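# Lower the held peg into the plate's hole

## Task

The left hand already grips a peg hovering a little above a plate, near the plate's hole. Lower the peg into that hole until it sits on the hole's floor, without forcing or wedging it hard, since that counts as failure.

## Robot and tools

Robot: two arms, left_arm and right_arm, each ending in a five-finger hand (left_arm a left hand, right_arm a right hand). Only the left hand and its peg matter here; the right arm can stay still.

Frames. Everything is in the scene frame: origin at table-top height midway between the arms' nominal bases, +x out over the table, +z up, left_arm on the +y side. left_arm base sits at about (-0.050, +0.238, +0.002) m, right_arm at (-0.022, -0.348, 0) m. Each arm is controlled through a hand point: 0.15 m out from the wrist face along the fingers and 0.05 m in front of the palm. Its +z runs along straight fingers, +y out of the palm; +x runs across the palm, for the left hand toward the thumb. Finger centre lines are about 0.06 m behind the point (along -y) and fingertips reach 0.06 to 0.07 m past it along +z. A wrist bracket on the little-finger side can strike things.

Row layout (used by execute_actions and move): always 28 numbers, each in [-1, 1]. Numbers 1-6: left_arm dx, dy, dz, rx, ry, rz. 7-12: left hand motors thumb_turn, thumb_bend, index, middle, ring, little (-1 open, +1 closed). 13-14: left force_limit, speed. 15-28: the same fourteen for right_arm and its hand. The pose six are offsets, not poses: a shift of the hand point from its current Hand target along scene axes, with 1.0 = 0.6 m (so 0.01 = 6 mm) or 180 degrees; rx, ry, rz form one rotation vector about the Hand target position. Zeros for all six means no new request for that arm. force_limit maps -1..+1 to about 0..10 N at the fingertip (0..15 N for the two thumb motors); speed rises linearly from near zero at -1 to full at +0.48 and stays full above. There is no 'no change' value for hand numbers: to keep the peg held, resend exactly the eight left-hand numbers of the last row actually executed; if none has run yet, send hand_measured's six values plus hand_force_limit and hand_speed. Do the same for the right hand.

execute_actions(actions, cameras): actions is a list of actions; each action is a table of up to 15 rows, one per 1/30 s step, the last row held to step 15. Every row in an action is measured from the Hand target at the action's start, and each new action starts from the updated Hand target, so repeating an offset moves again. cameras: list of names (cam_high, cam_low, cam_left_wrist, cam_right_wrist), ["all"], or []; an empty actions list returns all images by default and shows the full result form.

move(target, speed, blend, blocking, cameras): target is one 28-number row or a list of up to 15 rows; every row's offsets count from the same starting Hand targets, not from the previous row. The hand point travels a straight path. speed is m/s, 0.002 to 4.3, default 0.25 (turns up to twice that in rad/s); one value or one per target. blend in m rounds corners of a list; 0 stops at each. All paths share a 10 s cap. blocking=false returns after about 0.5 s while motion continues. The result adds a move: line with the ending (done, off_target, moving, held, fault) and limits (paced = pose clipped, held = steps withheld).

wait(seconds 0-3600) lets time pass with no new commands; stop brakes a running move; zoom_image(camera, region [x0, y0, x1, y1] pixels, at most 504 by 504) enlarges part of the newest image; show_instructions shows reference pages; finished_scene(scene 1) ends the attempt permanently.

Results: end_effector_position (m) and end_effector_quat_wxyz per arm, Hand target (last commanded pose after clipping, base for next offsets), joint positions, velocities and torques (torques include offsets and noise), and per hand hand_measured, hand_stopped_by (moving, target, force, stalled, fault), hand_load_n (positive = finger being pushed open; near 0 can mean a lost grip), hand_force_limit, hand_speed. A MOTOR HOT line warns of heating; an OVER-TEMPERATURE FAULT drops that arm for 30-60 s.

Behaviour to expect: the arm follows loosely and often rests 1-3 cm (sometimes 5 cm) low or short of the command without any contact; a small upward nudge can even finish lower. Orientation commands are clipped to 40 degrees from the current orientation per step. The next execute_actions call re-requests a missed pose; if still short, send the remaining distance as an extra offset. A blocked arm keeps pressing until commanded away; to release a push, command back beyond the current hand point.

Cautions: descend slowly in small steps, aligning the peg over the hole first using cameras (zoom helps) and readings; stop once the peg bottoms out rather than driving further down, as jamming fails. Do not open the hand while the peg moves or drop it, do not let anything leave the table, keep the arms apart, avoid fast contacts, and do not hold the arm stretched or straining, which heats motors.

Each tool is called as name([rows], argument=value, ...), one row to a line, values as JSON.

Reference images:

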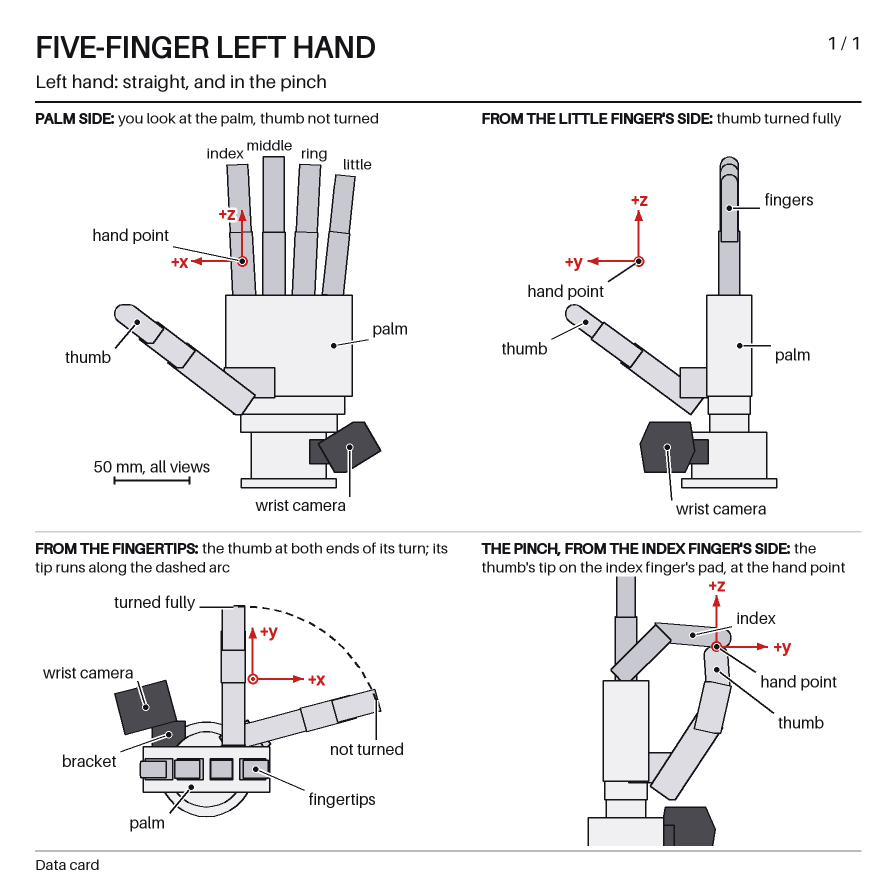

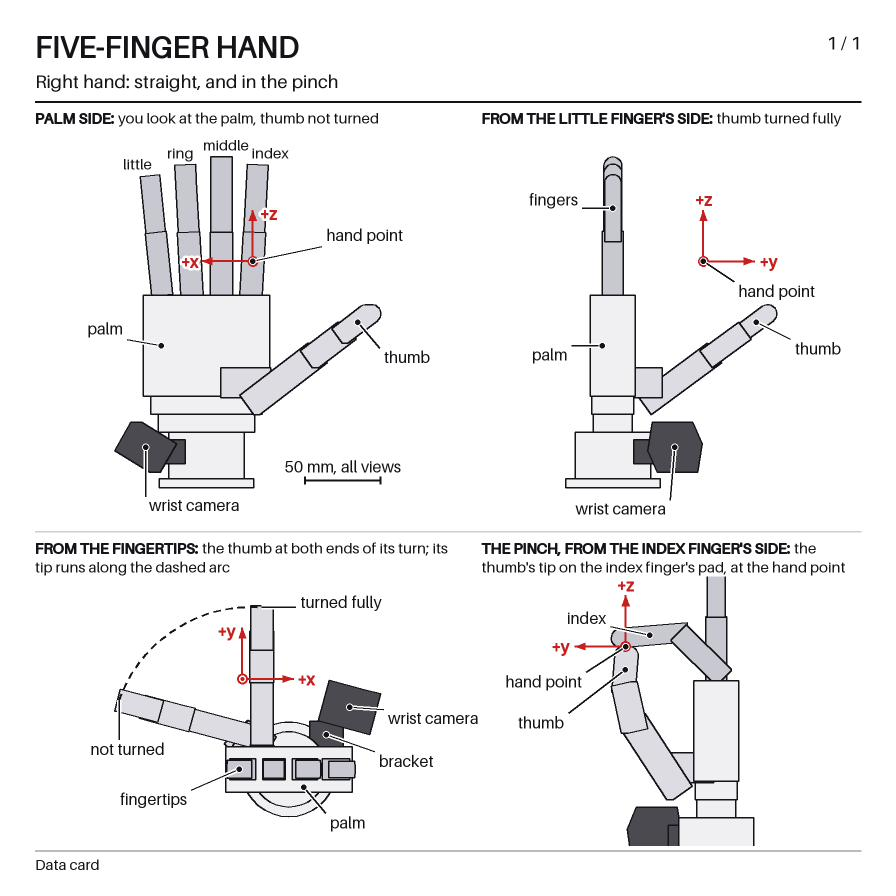

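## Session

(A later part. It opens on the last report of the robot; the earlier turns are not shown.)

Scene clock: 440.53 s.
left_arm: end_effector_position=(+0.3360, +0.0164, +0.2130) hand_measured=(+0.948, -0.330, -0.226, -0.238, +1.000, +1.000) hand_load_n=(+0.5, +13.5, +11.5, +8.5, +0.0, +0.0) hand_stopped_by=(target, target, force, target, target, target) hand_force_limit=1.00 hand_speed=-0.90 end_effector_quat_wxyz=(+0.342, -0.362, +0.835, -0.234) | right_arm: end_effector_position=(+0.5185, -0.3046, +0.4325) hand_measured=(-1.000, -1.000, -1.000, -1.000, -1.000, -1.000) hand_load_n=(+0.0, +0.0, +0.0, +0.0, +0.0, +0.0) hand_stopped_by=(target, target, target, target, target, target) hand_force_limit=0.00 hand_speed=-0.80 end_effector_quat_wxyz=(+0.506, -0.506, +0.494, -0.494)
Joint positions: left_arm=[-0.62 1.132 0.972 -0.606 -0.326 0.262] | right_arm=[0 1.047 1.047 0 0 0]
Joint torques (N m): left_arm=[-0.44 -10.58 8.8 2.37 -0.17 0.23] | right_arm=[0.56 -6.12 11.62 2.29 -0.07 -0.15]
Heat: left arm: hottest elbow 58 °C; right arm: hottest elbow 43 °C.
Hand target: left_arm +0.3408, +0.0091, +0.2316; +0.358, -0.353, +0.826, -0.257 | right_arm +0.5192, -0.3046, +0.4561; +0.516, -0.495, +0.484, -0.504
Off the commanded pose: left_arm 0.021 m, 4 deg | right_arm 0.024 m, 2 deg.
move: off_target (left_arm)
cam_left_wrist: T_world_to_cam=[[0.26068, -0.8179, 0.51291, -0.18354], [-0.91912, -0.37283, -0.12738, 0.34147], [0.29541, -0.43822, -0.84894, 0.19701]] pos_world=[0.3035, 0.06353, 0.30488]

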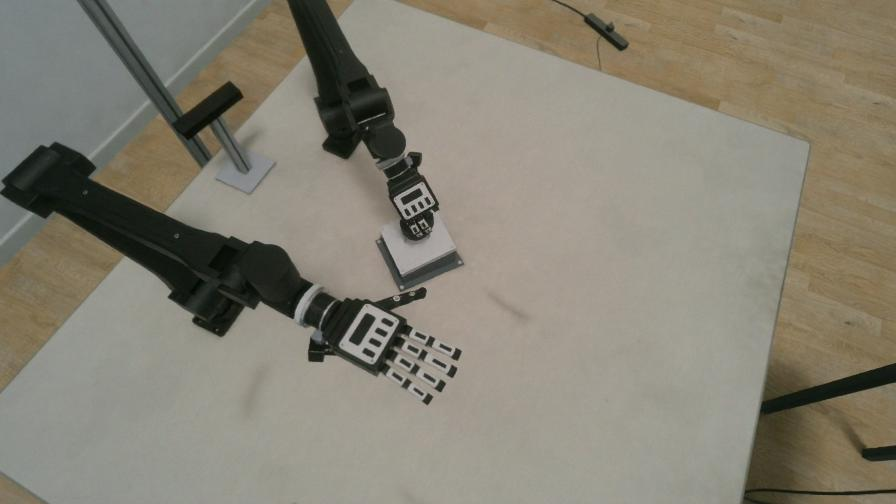

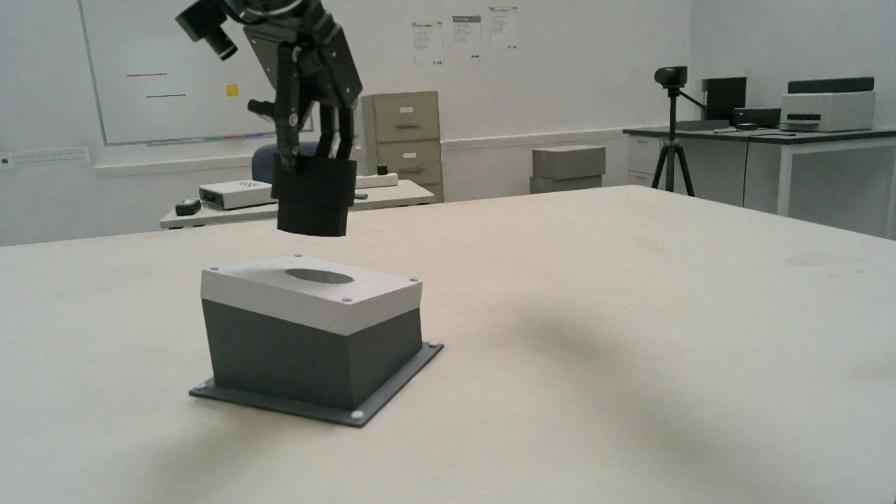

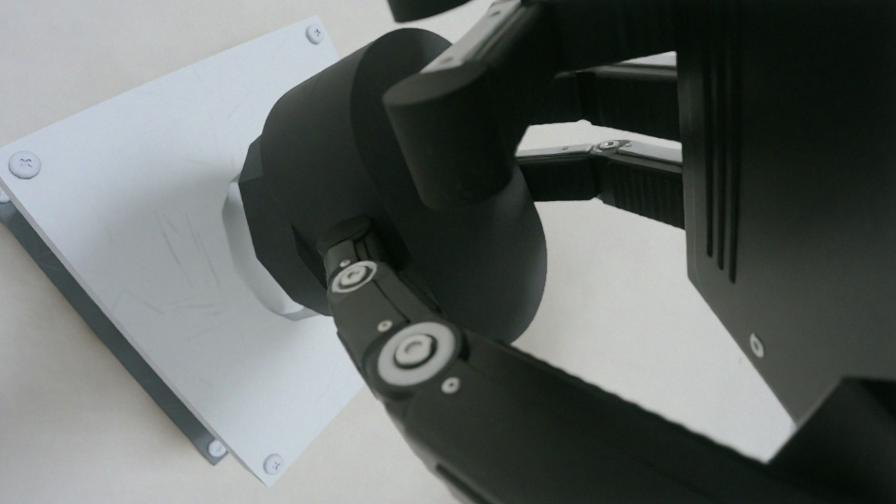

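zoom_image(camera="cam_low", region=[275, 255, 365, 300])

zoom_image(camera="cam_low", region=[265, 195, 355, 245])

zoom_image(camera="cam_low", region=[195, 245, 285, 305])

zoom_image(camera="cam_low", region=[320, 255, 440, 345])

Scaled by 5.600 from the camera's image (finer frame: 1280x720).

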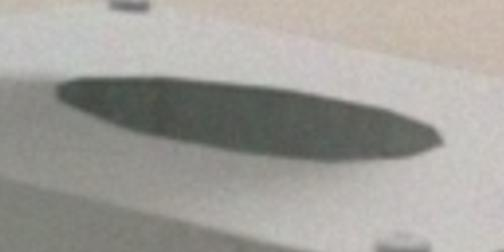

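Scaled by 5.600 from the camera's image (finer frame: 1280x720).

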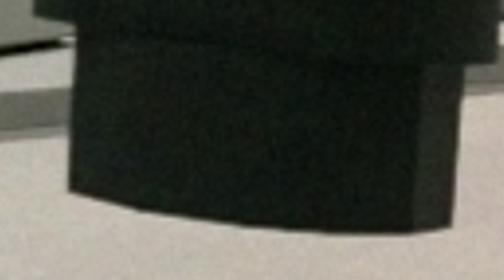

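Scaled by 5.600 from the camera's image (finer frame: 1280x720).

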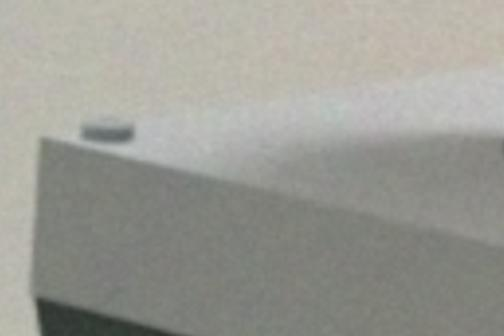

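Scaled by 4.200 from the camera's image (finer frame: 1280x720).

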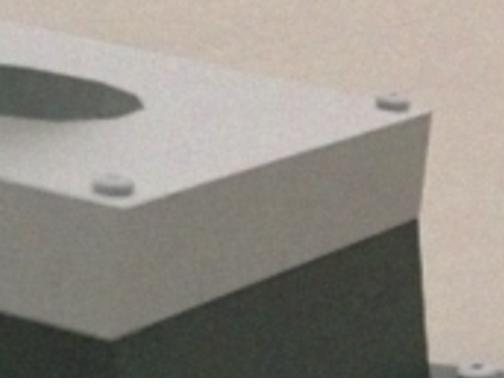

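move(target=[-0.0037,-0.007,-0.0428,0.0108,-0.0025,-0.0025,0.948,-0.324,-0.226,-0.236,1,1,1,-0.9,0,0,0,0,0,0,-1,-1,-1,-1,-1,-1,0,-0.8], speed=0.04, cameras=["cam_high","cam_low","cam_left_wrist"])

zoom_image(camera="cam_left_wrist", region=[190, 100, 350, 340])

zoom_image(camera="cam_low", region=[265, 200, 365, 300])

zoom_image(camera="cam_high", region=[385, 195, 445, 260])

Scene clock: 550.23 s.
left_arm: end_effector_position=(+0.3323, +0.0132, +0.1964) hand_measured=(+0.948, -0.330, -0.226, -0.238, +1.000, +1.000) hand_load_n=(+0.0, +13.5, +11.5, +8.5, +0.0, +0.0) hand_stopped_by=(target, target, force, target, target, target) hand_force_limit=1.00 hand_speed=-0.90 end_effector_quat_wxyz=(+0.355, -0.352, +0.835, -0.231) | right_arm: end_effector_position=(+0.5185, -0.3046, +0.4325) hand_measured=(-1.000, -1.000, -1.000, -1.000, -1.000, -1.000) hand_load_n=(+0.0, +0.0, +0.0, +0.0, +0.0, +0.0) hand_stopped_by=(target, target, target, target, target, target) hand_force_limit=0.00 hand_speed=-0.80 end_effector_quat_wxyz=(+0.506, -0.506, +0.494, -0.494)
Joint positions: left_arm=[-0.647 1.133 0.921 -0.543 -0.361 0.273] | right_arm=[0 1.047 1.047 0 0 0]
Joint torques (N m): left_arm=[-0.15 -8.18 8.84 2.55 -0.23 0.26] | right_arm=[0.56 -5.95 11.64 2.24 -0.07 -0.14]
Heat: left arm: hottest elbow 45 °C; right arm: hottest elbow 44 °C.
Hand target: left_arm +0.3386, +0.0048, +0.2060; +0.366, -0.342, +0.830, -0.246 | right_arm +0.5192, -0.3046, +0.4561; +0.516, -0.495, +0.484, -0.504
Off the commanded pose: left_arm 0.014 m, 2 deg | right_arm 0.024 m, 2 deg.
move: off_target (left_arm)
cam_left_wrist: T_world_to_cam=[[0.241, -0.8303, 0.50252, -0.16799], [-0.91878, -0.362, -0.1575, 0.34041], [0.31268, -0.42374, -0.8501, 0.1768]] pos_world=[0.29796, 0.05866, 0.28833]

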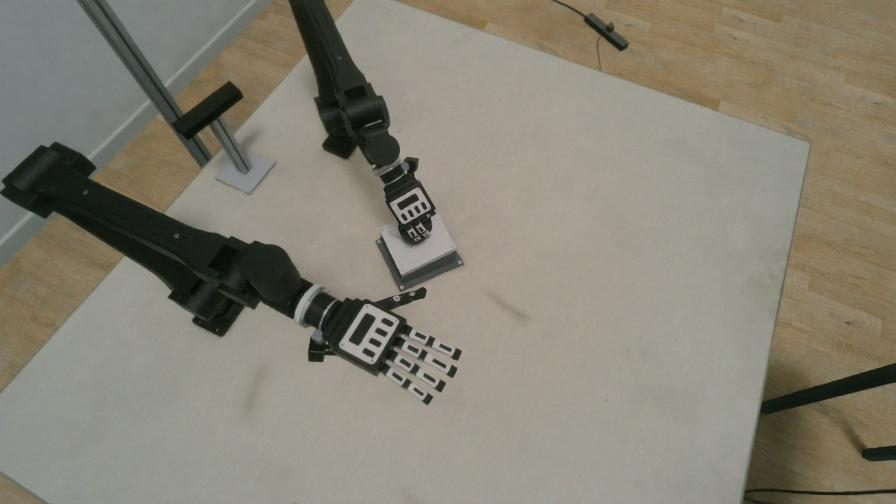

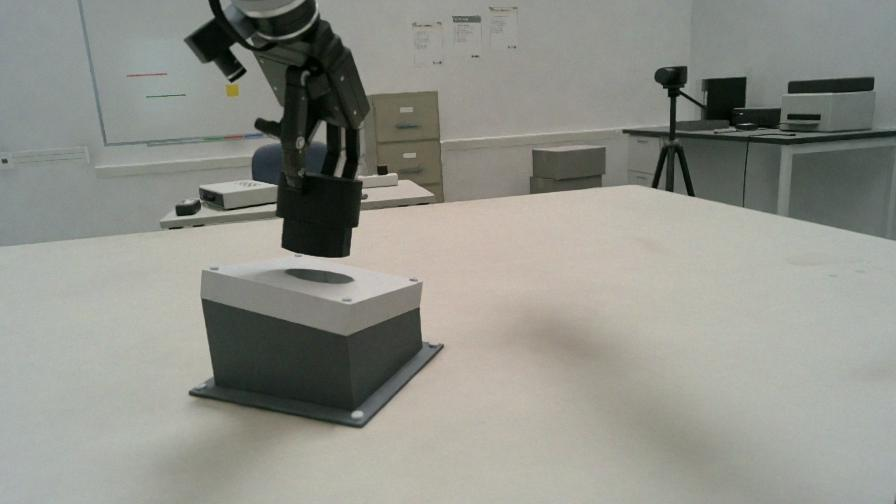

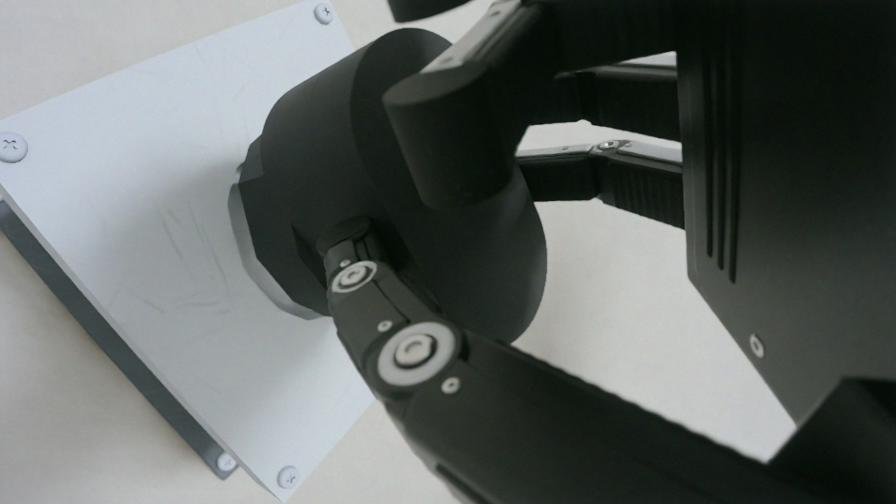

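Scaled by 2.100 from the camera's image (finer frame: 1280x720).

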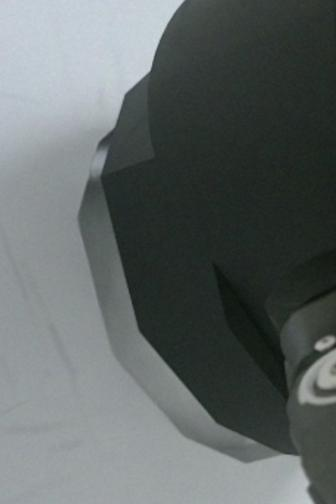

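Scaled by 5.040 from the camera's image (finer frame: 1280x720).

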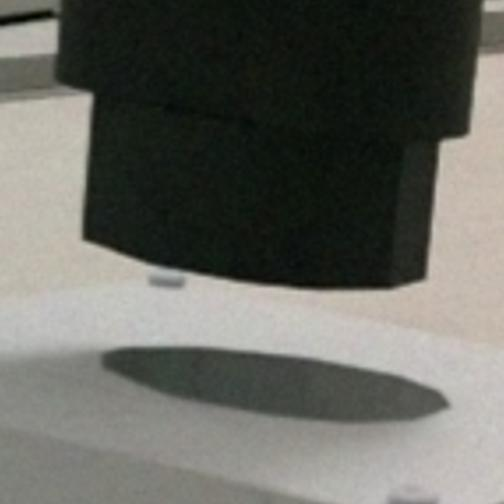

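Scaled by 7.754 from the camera's image (finer frame: 1280x720).

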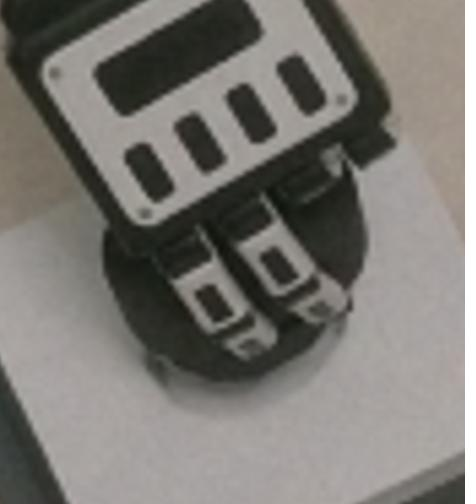

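move(target=[-0.0025,-0.0037,-0.0237,0.006,-0.0014,-0.0015,0.948,-0.324,-0.226,-0.236,1,1,1,-0.9,0,0,0,0,0,0,-1,-1,-1,-1,-1,-1,0,-0.8], speed=0.03, cameras=["cam_high","cam_low","cam_left_wrist"])

zoom_image(camera="cam_left_wrist", region=[210, 120, 350, 340])

zoom_image(camera="cam_low", region=[265, 200, 365, 300])

zoom_image(camera="cam_high", region=[385, 195, 445, 260])

Scene clock: 596.73 s.
left_arm: end_effector_position=(+0.3308, +0.0113, +0.1818) hand_measured=(+0.948, -0.330, -0.226, -0.238, +1.000, +1.000) hand_load_n=(+0.0, +14.0, +11.0, +8.5, +0.0, +0.0) hand_stopped_by=(target, target, force, target, target, target) hand_force_limit=1.00 hand_speed=-0.90 end_effector_quat_wxyz=(+0.359, -0.346, +0.837, -0.225) | right_arm: end_effector_position=(+0.5185, -0.3046, +0.4325) hand_measured=(-1.000, -1.000, -1.000, -1.000, -1.000, -1.000) hand_load_n=(-0.5, +0.0, +0.0, +0.0, +0.0, +0.5) hand_stopped_by=(target, target, target, target, target, target) hand_force_limit=0.00 hand_speed=-0.80 end_effector_quat_wxyz=(+0.506, -0.506, +0.494, -0.494)
Joint positions: left_arm=[-0.662 1.148 0.893 -0.507 -0.38 0.279] | right_arm=[0 1.047 1.047 0 0 0]
Joint torques (N m): left_arm=[-0.21 -8.41 8.7 2.67 -0.26 0.28] | right_arm=[0.5 -6.12 11.58 2.25 -0.08 -0.13]
Heat: left arm: hottest elbow 46 °C; right arm: hottest elbow 45 °C.
Hand target: left_arm +0.3372, +0.0027, +0.1919; +0.370, -0.336, +0.832, -0.240 | right_arm +0.5192, -0.3046, +0.4561; +0.516, -0.495, +0.484, -0.504
Off the commanded pose: left_arm 0.015 m, 2 deg | right_arm 0.024 m, 2 deg.
move: off_target (left_arm)
cam_left_wrist: T_world_to_cam=[[0.23502, -0.8413, 0.48681, -0.15692], [-0.91999, -0.35416, -0.1679, 0.33826], [0.31366, -0.4084, -0.85722, 0.16486]] pos_world=[0.29636, 0.05511, 0.27451]

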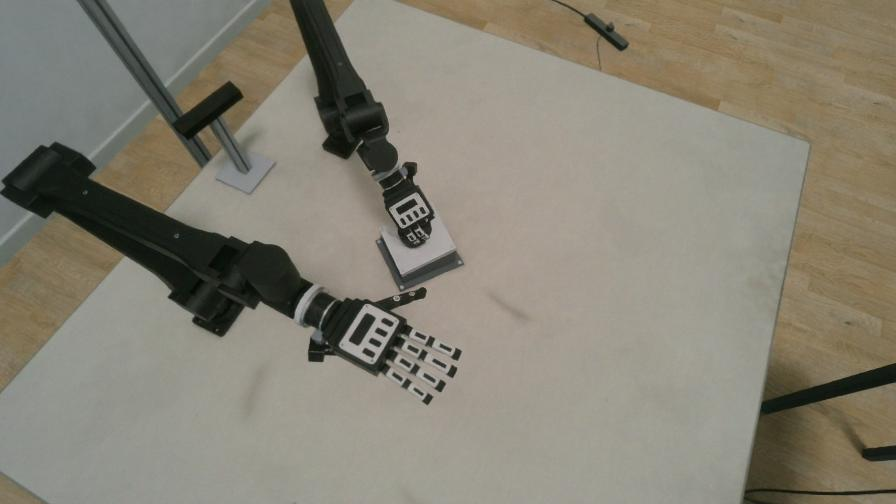

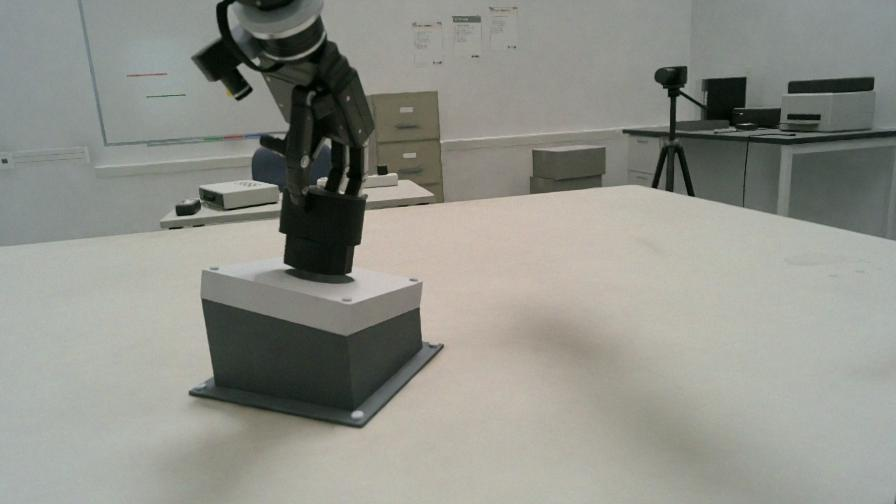

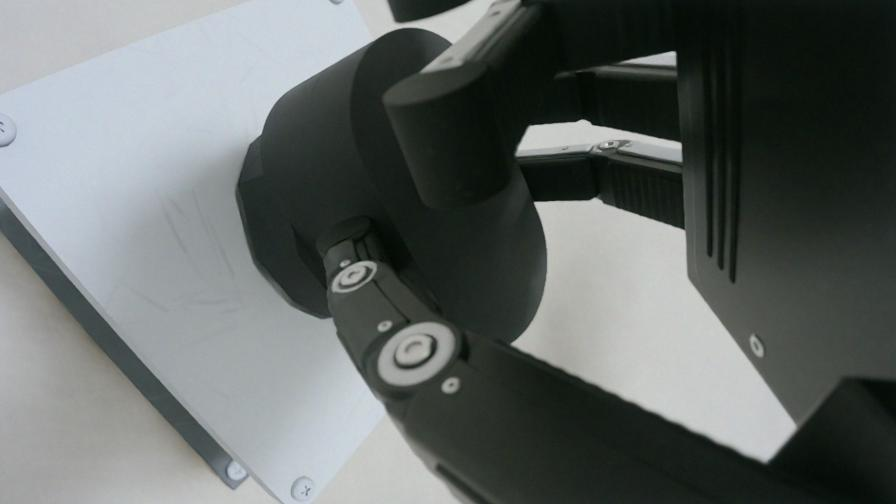

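Scaled by 2.291 from the camera's image (finer frame: 1280x720).

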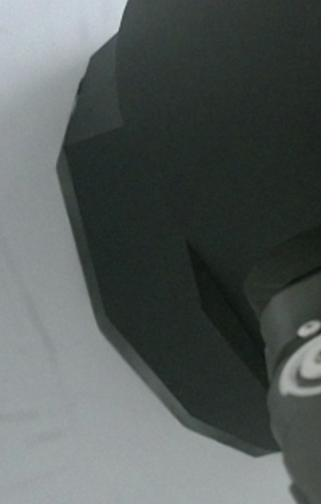

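Scaled by 5.040 from the camera's image (finer frame: 1280x720).

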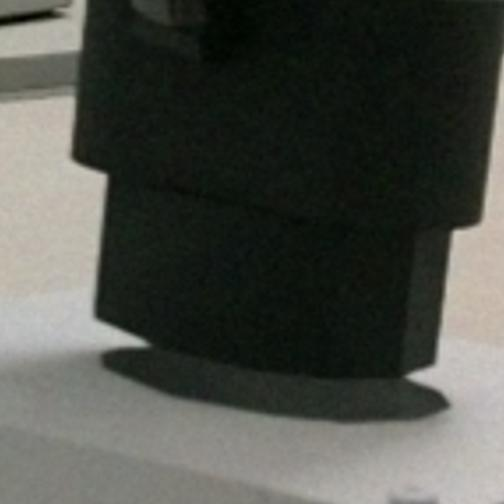

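Scaled by 7.754 from the camera's image (finer frame: 1280x720).

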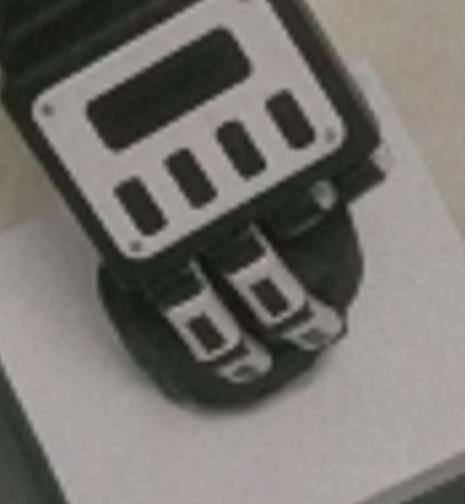

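zoom_image(camera="cam_left_wrist", region=[225, 140, 295, 220])

zoom_image(camera="cam_left_wrist", region=[240, 230, 340, 330])

Scaled by 6.300 from the camera's image (finer frame: 1280x720).

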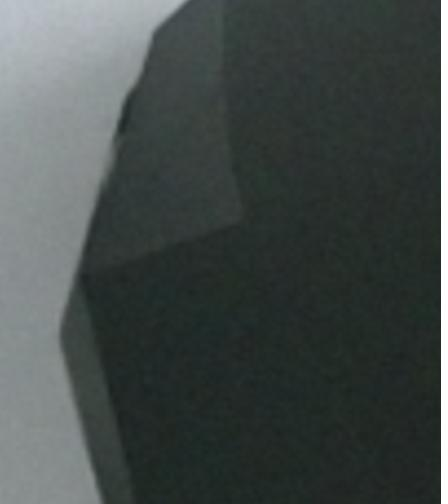

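Scaled by 5.040 from the camera's image (finer frame: 1280x720).

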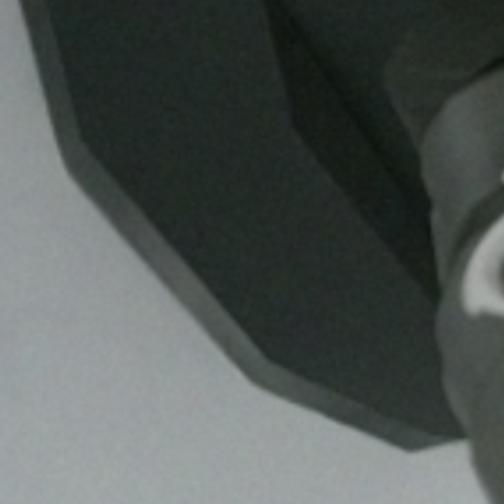

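move(target=[-0.0015,-0.002,-0.0085,0,0,0,0.948,-0.324,-0.226,-0.236,1,1,1,-0.9,0,0,0,0,0,0,-1,-1,-1,-1,-1,-1,0,-0.8], speed=0.02, cameras=["cam_high","cam_low","cam_left_wrist"])

zoom_image(camera="cam_left_wrist", region=[225, 140, 295, 220])

zoom_image(camera="cam_left_wrist", region=[240, 230, 340, 330])

zoom_image(camera="cam_low", region=[265, 200, 365, 300])

Scene clock: 625.30 s.
left_arm: end_effector_position=(+0.3299, +0.0104, +0.1769) hand_measured=(+0.948, -0.330, -0.226, -0.238, +1.000, +1.000) hand_load_n=(+0.0, +13.5, +11.5, +8.5, +0.0, +0.0) hand_stopped_by=(target, target, force, target, target, target) hand_force_limit=1.00 hand_speed=-0.90 end_effector_quat_wxyz=(+0.359, -0.345, +0.838, -0.224) | right_arm: end_effector_position=(+0.5185, -0.3046, +0.4325) hand_measured=(-1.000, -1.000, -1.000, -1.000, -1.000, -1.000) hand_load_n=(+0.0, +0.0, +0.0, +0.0, -0.5, +0.0) hand_stopped_by=(target, target, target, target, target, target) hand_force_limit=0.00 hand_speed=-0.80 end_effector_quat_wxyz=(+0.506, -0.506, +0.494, -0.494)
Joint positions: left_arm=[-0.666 1.151 0.882 -0.493 -0.383 0.28] | right_arm=[0 1.047 1.047 0 0 0]
Joint torques (N m): left_arm=[-0.09 -8.23 8.79 2.48 -0.25 0.2] | right_arm=[0.44 -6.01 11.64 2.18 -0.06 -0.15]
Heat: left arm: hottest elbow 45 °C; right arm: hottest elbow 45 °C.
Hand target: left_arm +0.3362, +0.0015, +0.1866; +0.370, -0.336, +0.832, -0.239 | right_arm +0.5192, -0.3046, +0.4561; +0.516, -0.495, +0.484, -0.504
Off the commanded pose: left_arm 0.015 m, 2 deg | right_arm 0.024 m, 2 deg.
move: off_target (left_arm)
cam_left_wrist: T_world_to_cam=[[0.23275, -0.84298, 0.48499, -0.15396], [-0.92067, -0.35167, -0.1694, 0.33674], [0.31336, -0.40709, -0.85796, 0.16084]] pos_world=[0.29546, 0.05411, 0.26971]

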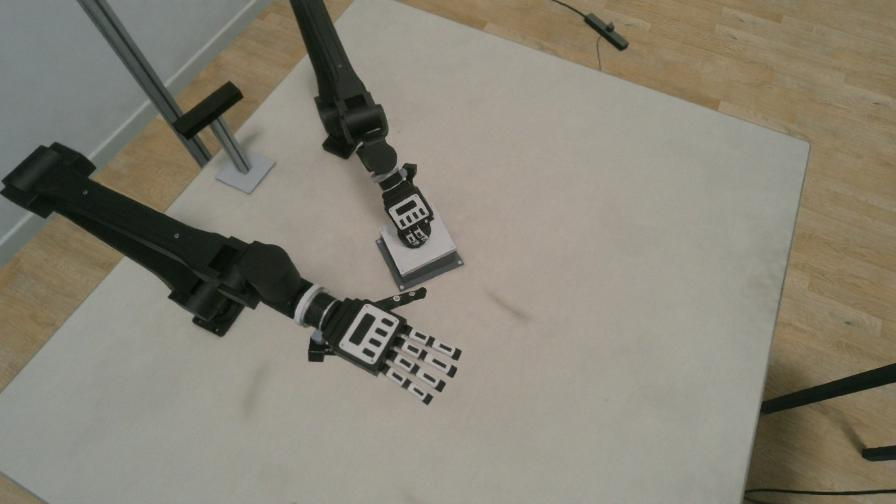

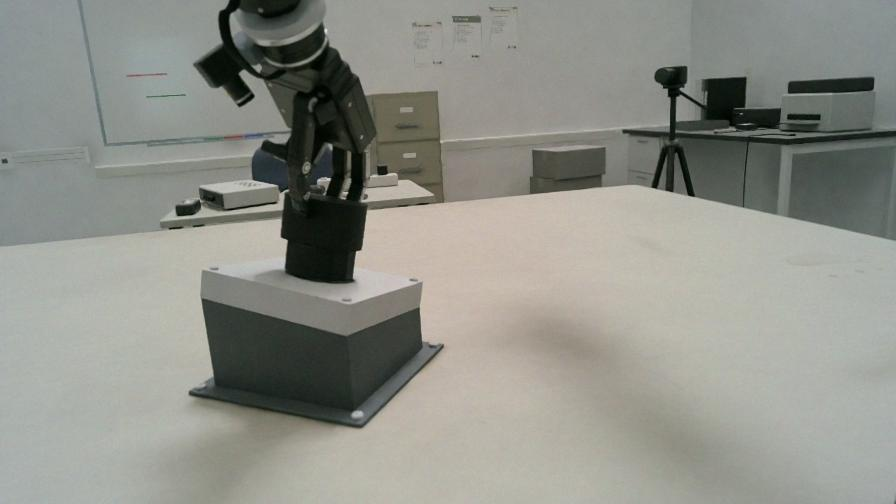

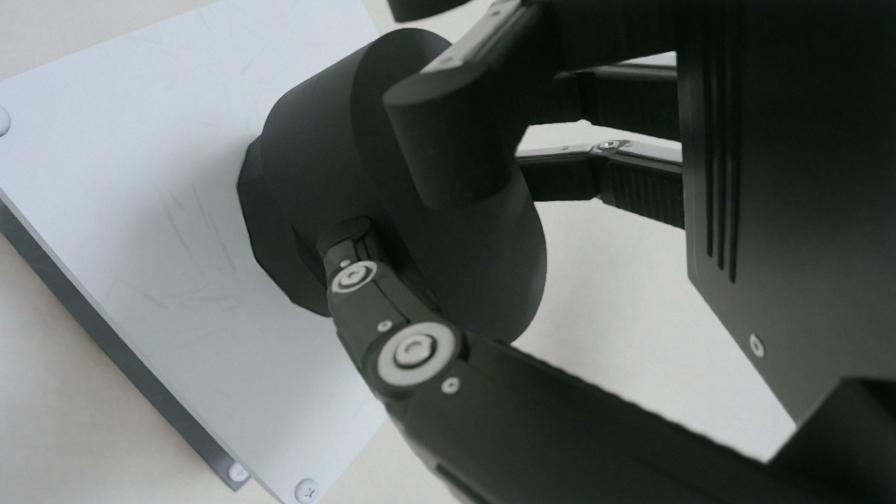

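Scaled by 6.300 from the camera's image (finer frame: 1280x720).

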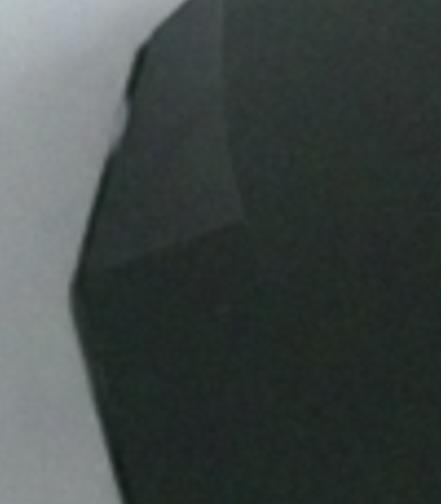

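Scaled by 5.040 from the camera's image (finer frame: 1280x720).

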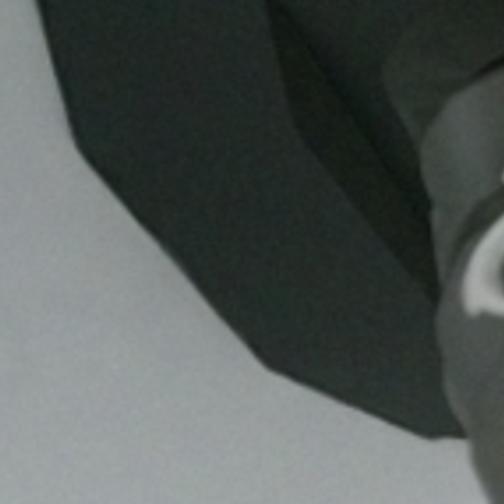

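Scaled by 5.040 from the camera's image (finer frame: 1280x720).

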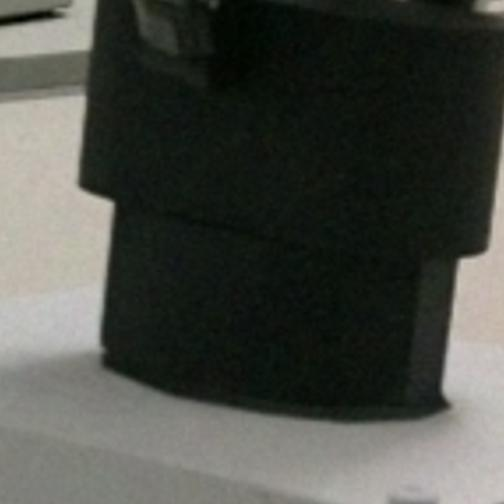

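move(target=[0,0.0007,-0.0085,0,0,0,0.948,-0.324,-0.226,-0.236,1,1,1,-0.9,0,0,0,0,0,0,-1,-1,-1,-1,-1,-1,0,-0.8], speed=0.015, cameras=["cam_low","cam_left_wrist"])

zoom_image(camera="cam_left_wrist", region=[210, 120, 350, 340])

zoom_image(camera="cam_low", region=[265, 200, 365, 300])

Scene clock: 640.30 s.
left_arm: end_effector_position=(+0.3299, +0.0104, +0.1725) hand_measured=(+0.948, -0.330, -0.226, -0.238, +1.000, +1.000) hand_load_n=(+0.5, +13.5, +11.5, +8.5, +0.0, +0.0) hand_stopped_by=(target, target, force, target, target, target) hand_force_limit=1.00 hand_speed=-0.90 end_effector_quat_wxyz=(+0.360, -0.345, +0.837, -0.225) | right_arm: end_effector_position=(+0.5185, -0.3046, +0.4325) hand_measured=(-1.000, -1.000, -1.000, -1.000, -1.000, -1.000) hand_load_n=(-0.5, +0.0, +0.0, +0.0, +0.0, +0.0) hand_stopped_by=(target, target, target, target, target, target) hand_force_limit=0.00 hand_speed=-0.80 end_effector_quat_wxyz=(+0.506, -0.506, +0.494, -0.494)
Joint positions: left_arm=[-0.666 1.154 0.871 -0.478 -0.383 0.28] | right_arm=[0 1.047 1.047 0 0 0]
Joint torques (N m): left_arm=[0.32 -8.23 8.62 2.54 -0.2 0.22] | right_arm=[0.62 -6.18 11.66 2.25 -0.08 -0.12]
Heat: left arm: hottest elbow 45 °C; right arm: hottest elbow 45 °C.
Hand target: left_arm +0.3362, +0.0019, +0.1816; +0.370, -0.336, +0.832, -0.239 | right_arm +0.5192, -0.3046, +0.4561; +0.516, -0.495, +0.484, -0.504
Off the commanded pose: left_arm 0.014 m, 2 deg | right_arm 0.024 m, 2 deg.
move: off_target (left_arm)
cam_left_wrist: T_world_to_cam=[[0.23202, -0.84242, 0.4863, -0.15184], [-0.92042, -0.35185, -0.17039, 0.33612], [0.31464, -0.40807, -0.85702, 0.15648]] pos_world=[0.29537, 0.0542, 0.26522]

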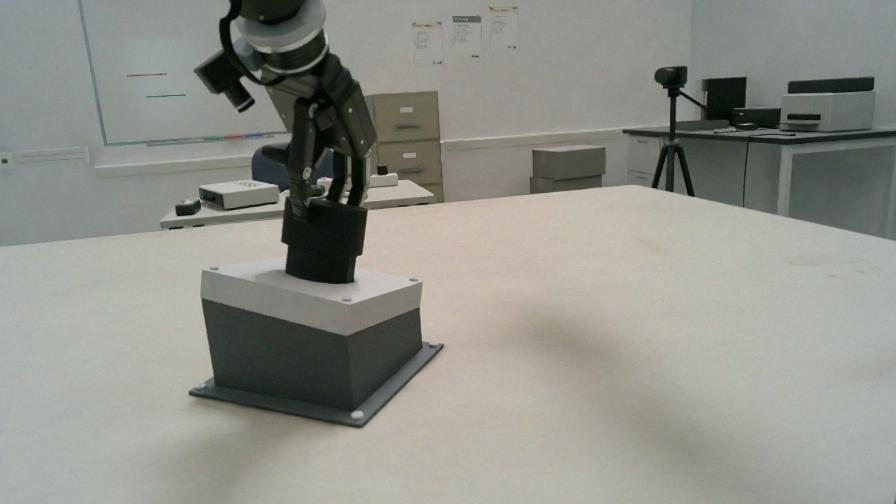

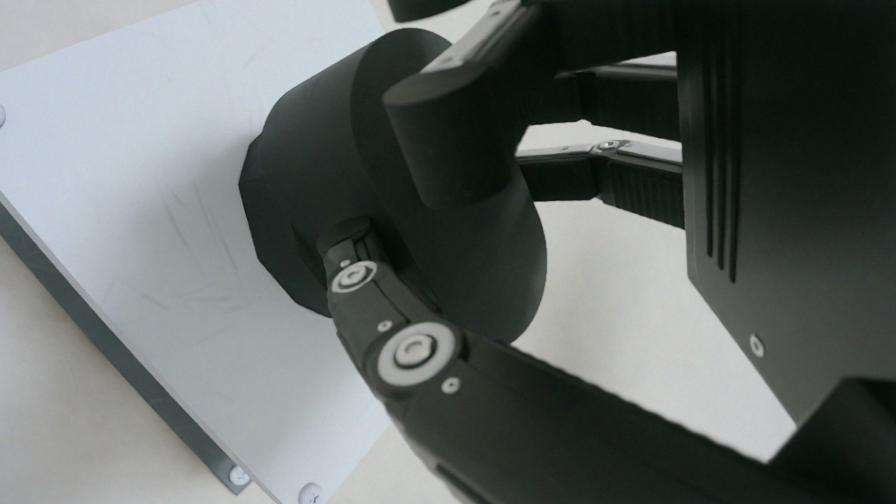

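Scaled by 2.291 from the camera's image (finer frame: 1280x720).

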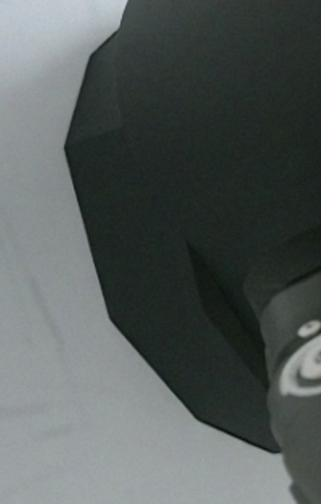

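Scaled by 5.040 from the camera's image (finer frame: 1280x720).

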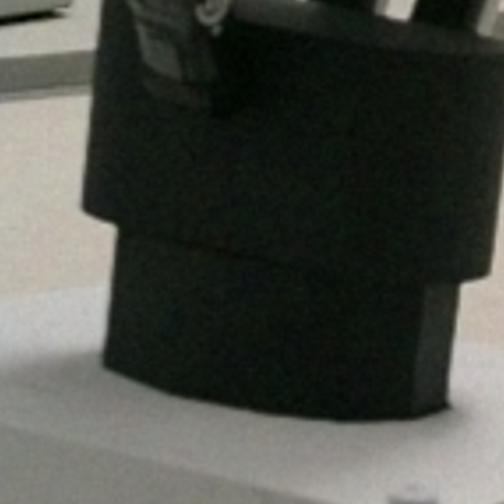

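move(target=[0.0003,0.0045,-0.0085,0,0,0,0.948,-0.324,-0.226,-0.236,1,1,1,-0.9,0,0,0,0,0,0,-1,-1,-1,-1,-1,-1,0,-0.8], speed=0.015, cameras=["cam_low","cam_left_wrist"])

zoom_image(camera="cam_left_wrist", region=[210, 120, 350, 340])

zoom_image(camera="cam_low", region=[265, 200, 365, 300])

Scene clock: 652.63 s.
left_arm: end_effector_position=(+0.3294, +0.0110, +0.1679) hand_measured=(+0.948, -0.330, -0.226, -0.238, +1.000, +1.000) hand_load_n=(+0.5, +13.5, +11.5, +8.5, +0.5, +0.0) hand_stopped_by=(target, target, force, target, target, target) hand_force_limit=1.00 hand_speed=-0.90 end_effector_quat_wxyz=(+0.361, -0.344, +0.837, -0.226) | right_arm: end_effector_position=(+0.5185, -0.3046, +0.4325) hand_measured=(-1.000, -1.000, -1.000, -1.000, -1.000, -1.000) hand_load_n=(+0.0, +0.0, +0.0, +0.0, +0.0, +0.0) hand_stopped_by=(target, target, target, target, target, target) hand_force_limit=0.00 hand_speed=-0.80 end_effector_quat_wxyz=(+0.506, -0.506, +0.494, -0.494)
Joint positions: left_arm=[-0.666 1.154 0.858 -0.461 -0.383 0.282] | right_arm=[0 1.047 1.047 0 0 0]
Joint torques (N m): left_arm=[0.67 -8.29 8.53 2.48 -0.04 0.27] | right_arm=[0.5 -6.3 11.58 2.22 -0.08 -0.13]
Heat: left arm: hottest elbow 44 °C; right arm: hottest elbow 46 °C.
Hand target: left_arm +0.3364, +0.0046, +0.1765; +0.370, -0.336, +0.832, -0.239 | right_arm +0.5192, -0.3046, +0.4561; +0.516, -0.495, +0.484, -0.504
Off the commanded pose: left_arm 0.013 m, 2 deg | right_arm 0.024 m, 2 deg.
move: off_target (left_arm)
cam_left_wrist: T_world_to_cam=[[0.22974, -0.84245, 0.48733, -0.14839], [-0.9204, -0.35083, -0.17258, 0.33535], [0.31636, -0.40889, -0.85599, 0.15226]] pos_world=[0.29457, 0.0549, 0.26053]

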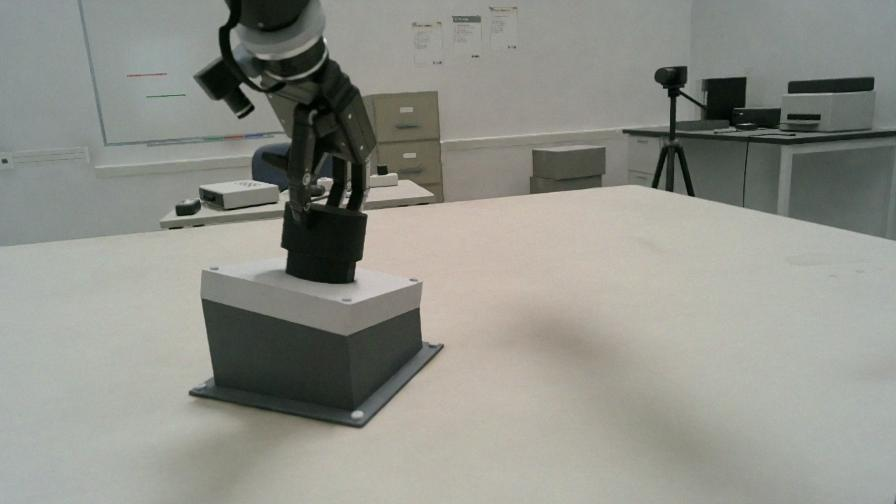

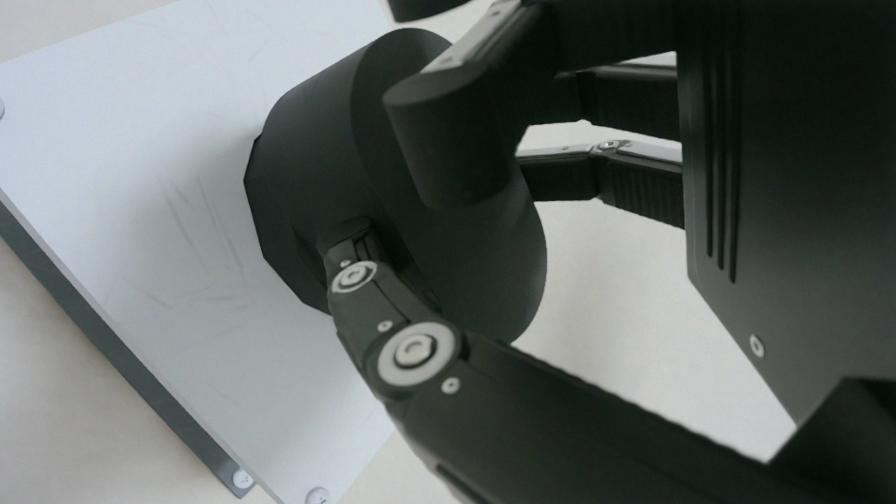

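Scaled by 2.291 from the camera's image (finer frame: 1280x720).

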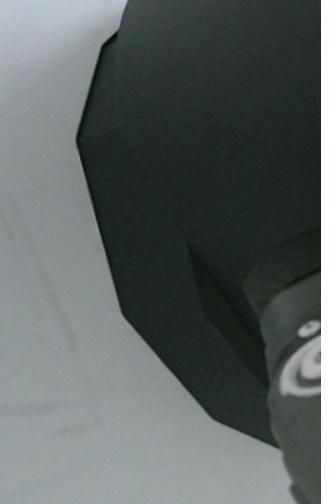

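Scaled by 5.040 from the camera's image (finer frame: 1280x720).

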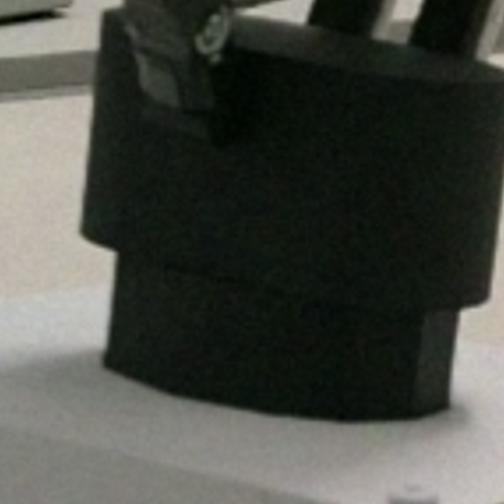

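move(target=[0.0004,0.0042,-0.011,0,0,0,0.948,-0.324,-0.226,-0.236,1,1,1,-0.9,0,0,0,0,0,0,-1,-1,-1,-1,-1,-1,0,-0.8], speed=0.015, cameras=["cam_low","cam_left_wrist"])

zoom_image(camera="cam_left_wrist", region=[210, 120, 350, 340])

zoom_image(camera="cam_low", region=[265, 200, 365, 300])

Scene clock: 659.67 s.
left_arm: end_effector_position=(+0.3289, +0.0117, +0.1624) hand_measured=(+0.948, -0.330, -0.226, -0.238, +1.000, +1.000) hand_load_n=(+0.5, +13.5, +11.5, +8.5, +0.0, +0.0) hand_stopped_by=(target, target, force, target, target, target) hand_force_limit=1.00 hand_speed=-0.90 end_effector_quat_wxyz=(+0.362, -0.342, +0.837, -0.227) | right_arm: end_effector_position=(+0.5185, -0.3046, +0.4325) hand_measured=(-1.000, -1.000, -1.000, -1.000, -1.000, -1.000) hand_load_n=(-0.5, +0.0, +0.0, -0.5, +0.0, +0.0) hand_stopped_by=(target, target, target, target, target, target) hand_force_limit=0.00 hand_speed=-0.80 end_effector_quat_wxyz=(+0.506, -0.506, +0.494, -0.494)
Joint positions: left_arm=[-0.666 1.155 0.841 -0.44 -0.382 0.288] | right_arm=[0 1.047 1.047 0 0 0]
Joint torques (N m): left_arm=[0.67 -8.29 8.5 2.37 0.1 0.24] | right_arm=[0.56 -6.01 11.64 2.22 -0.07 -0.14]
Heat: left arm: hottest elbow 45 °C; right arm: hottest elbow 46 °C.
Hand target: left_arm +0.3365, +0.0071, +0.1698; +0.370, -0.336, +0.832, -0.239 | right_arm +0.5192, -0.3046, +0.4561; +0.516, -0.495, +0.484, -0.504
Off the commanded pose: left_arm 0.012 m, 2 deg | right_arm 0.024 m, 2 deg.
move: off_target (left_arm)
cam_left_wrist: T_world_to_cam=[[0.22408, -0.84415, 0.48703, -0.14311], [-0.92122, -0.34655, -0.17681, 0.33516], [0.31803, -0.40904, -0.8553, 0.14729]] pos_world=[0.29398, 0.05559, 0.25494]

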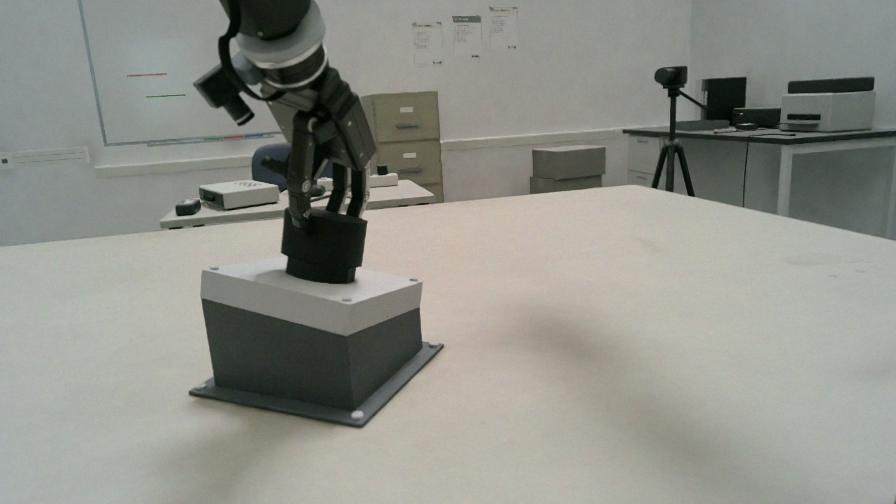

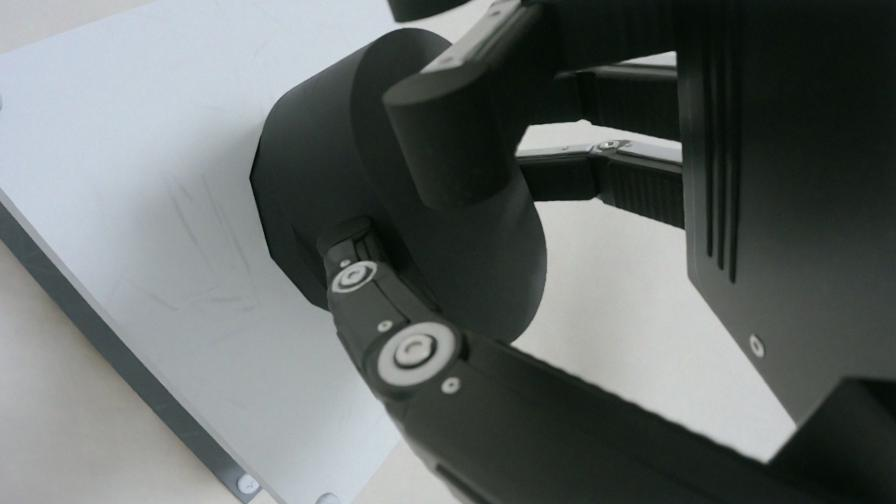

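Scaled by 2.291 from the camera's image (finer frame: 1280x720).

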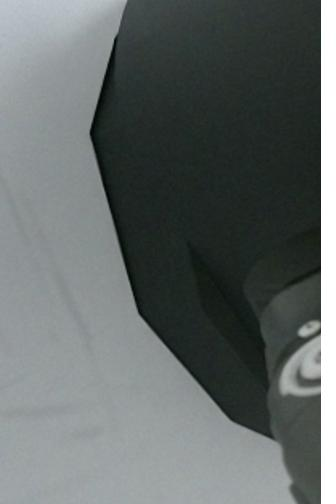

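Scaled by 5.040 from the camera's image (finer frame: 1280x720).

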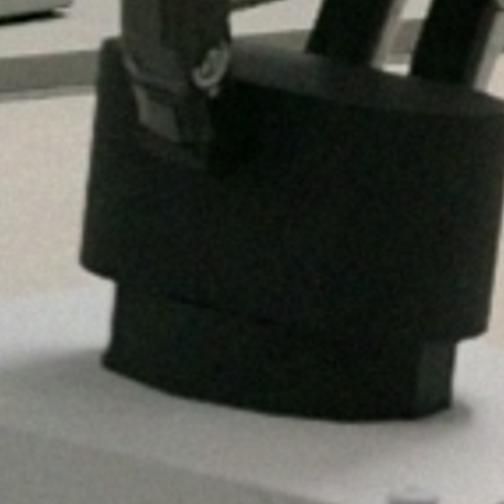

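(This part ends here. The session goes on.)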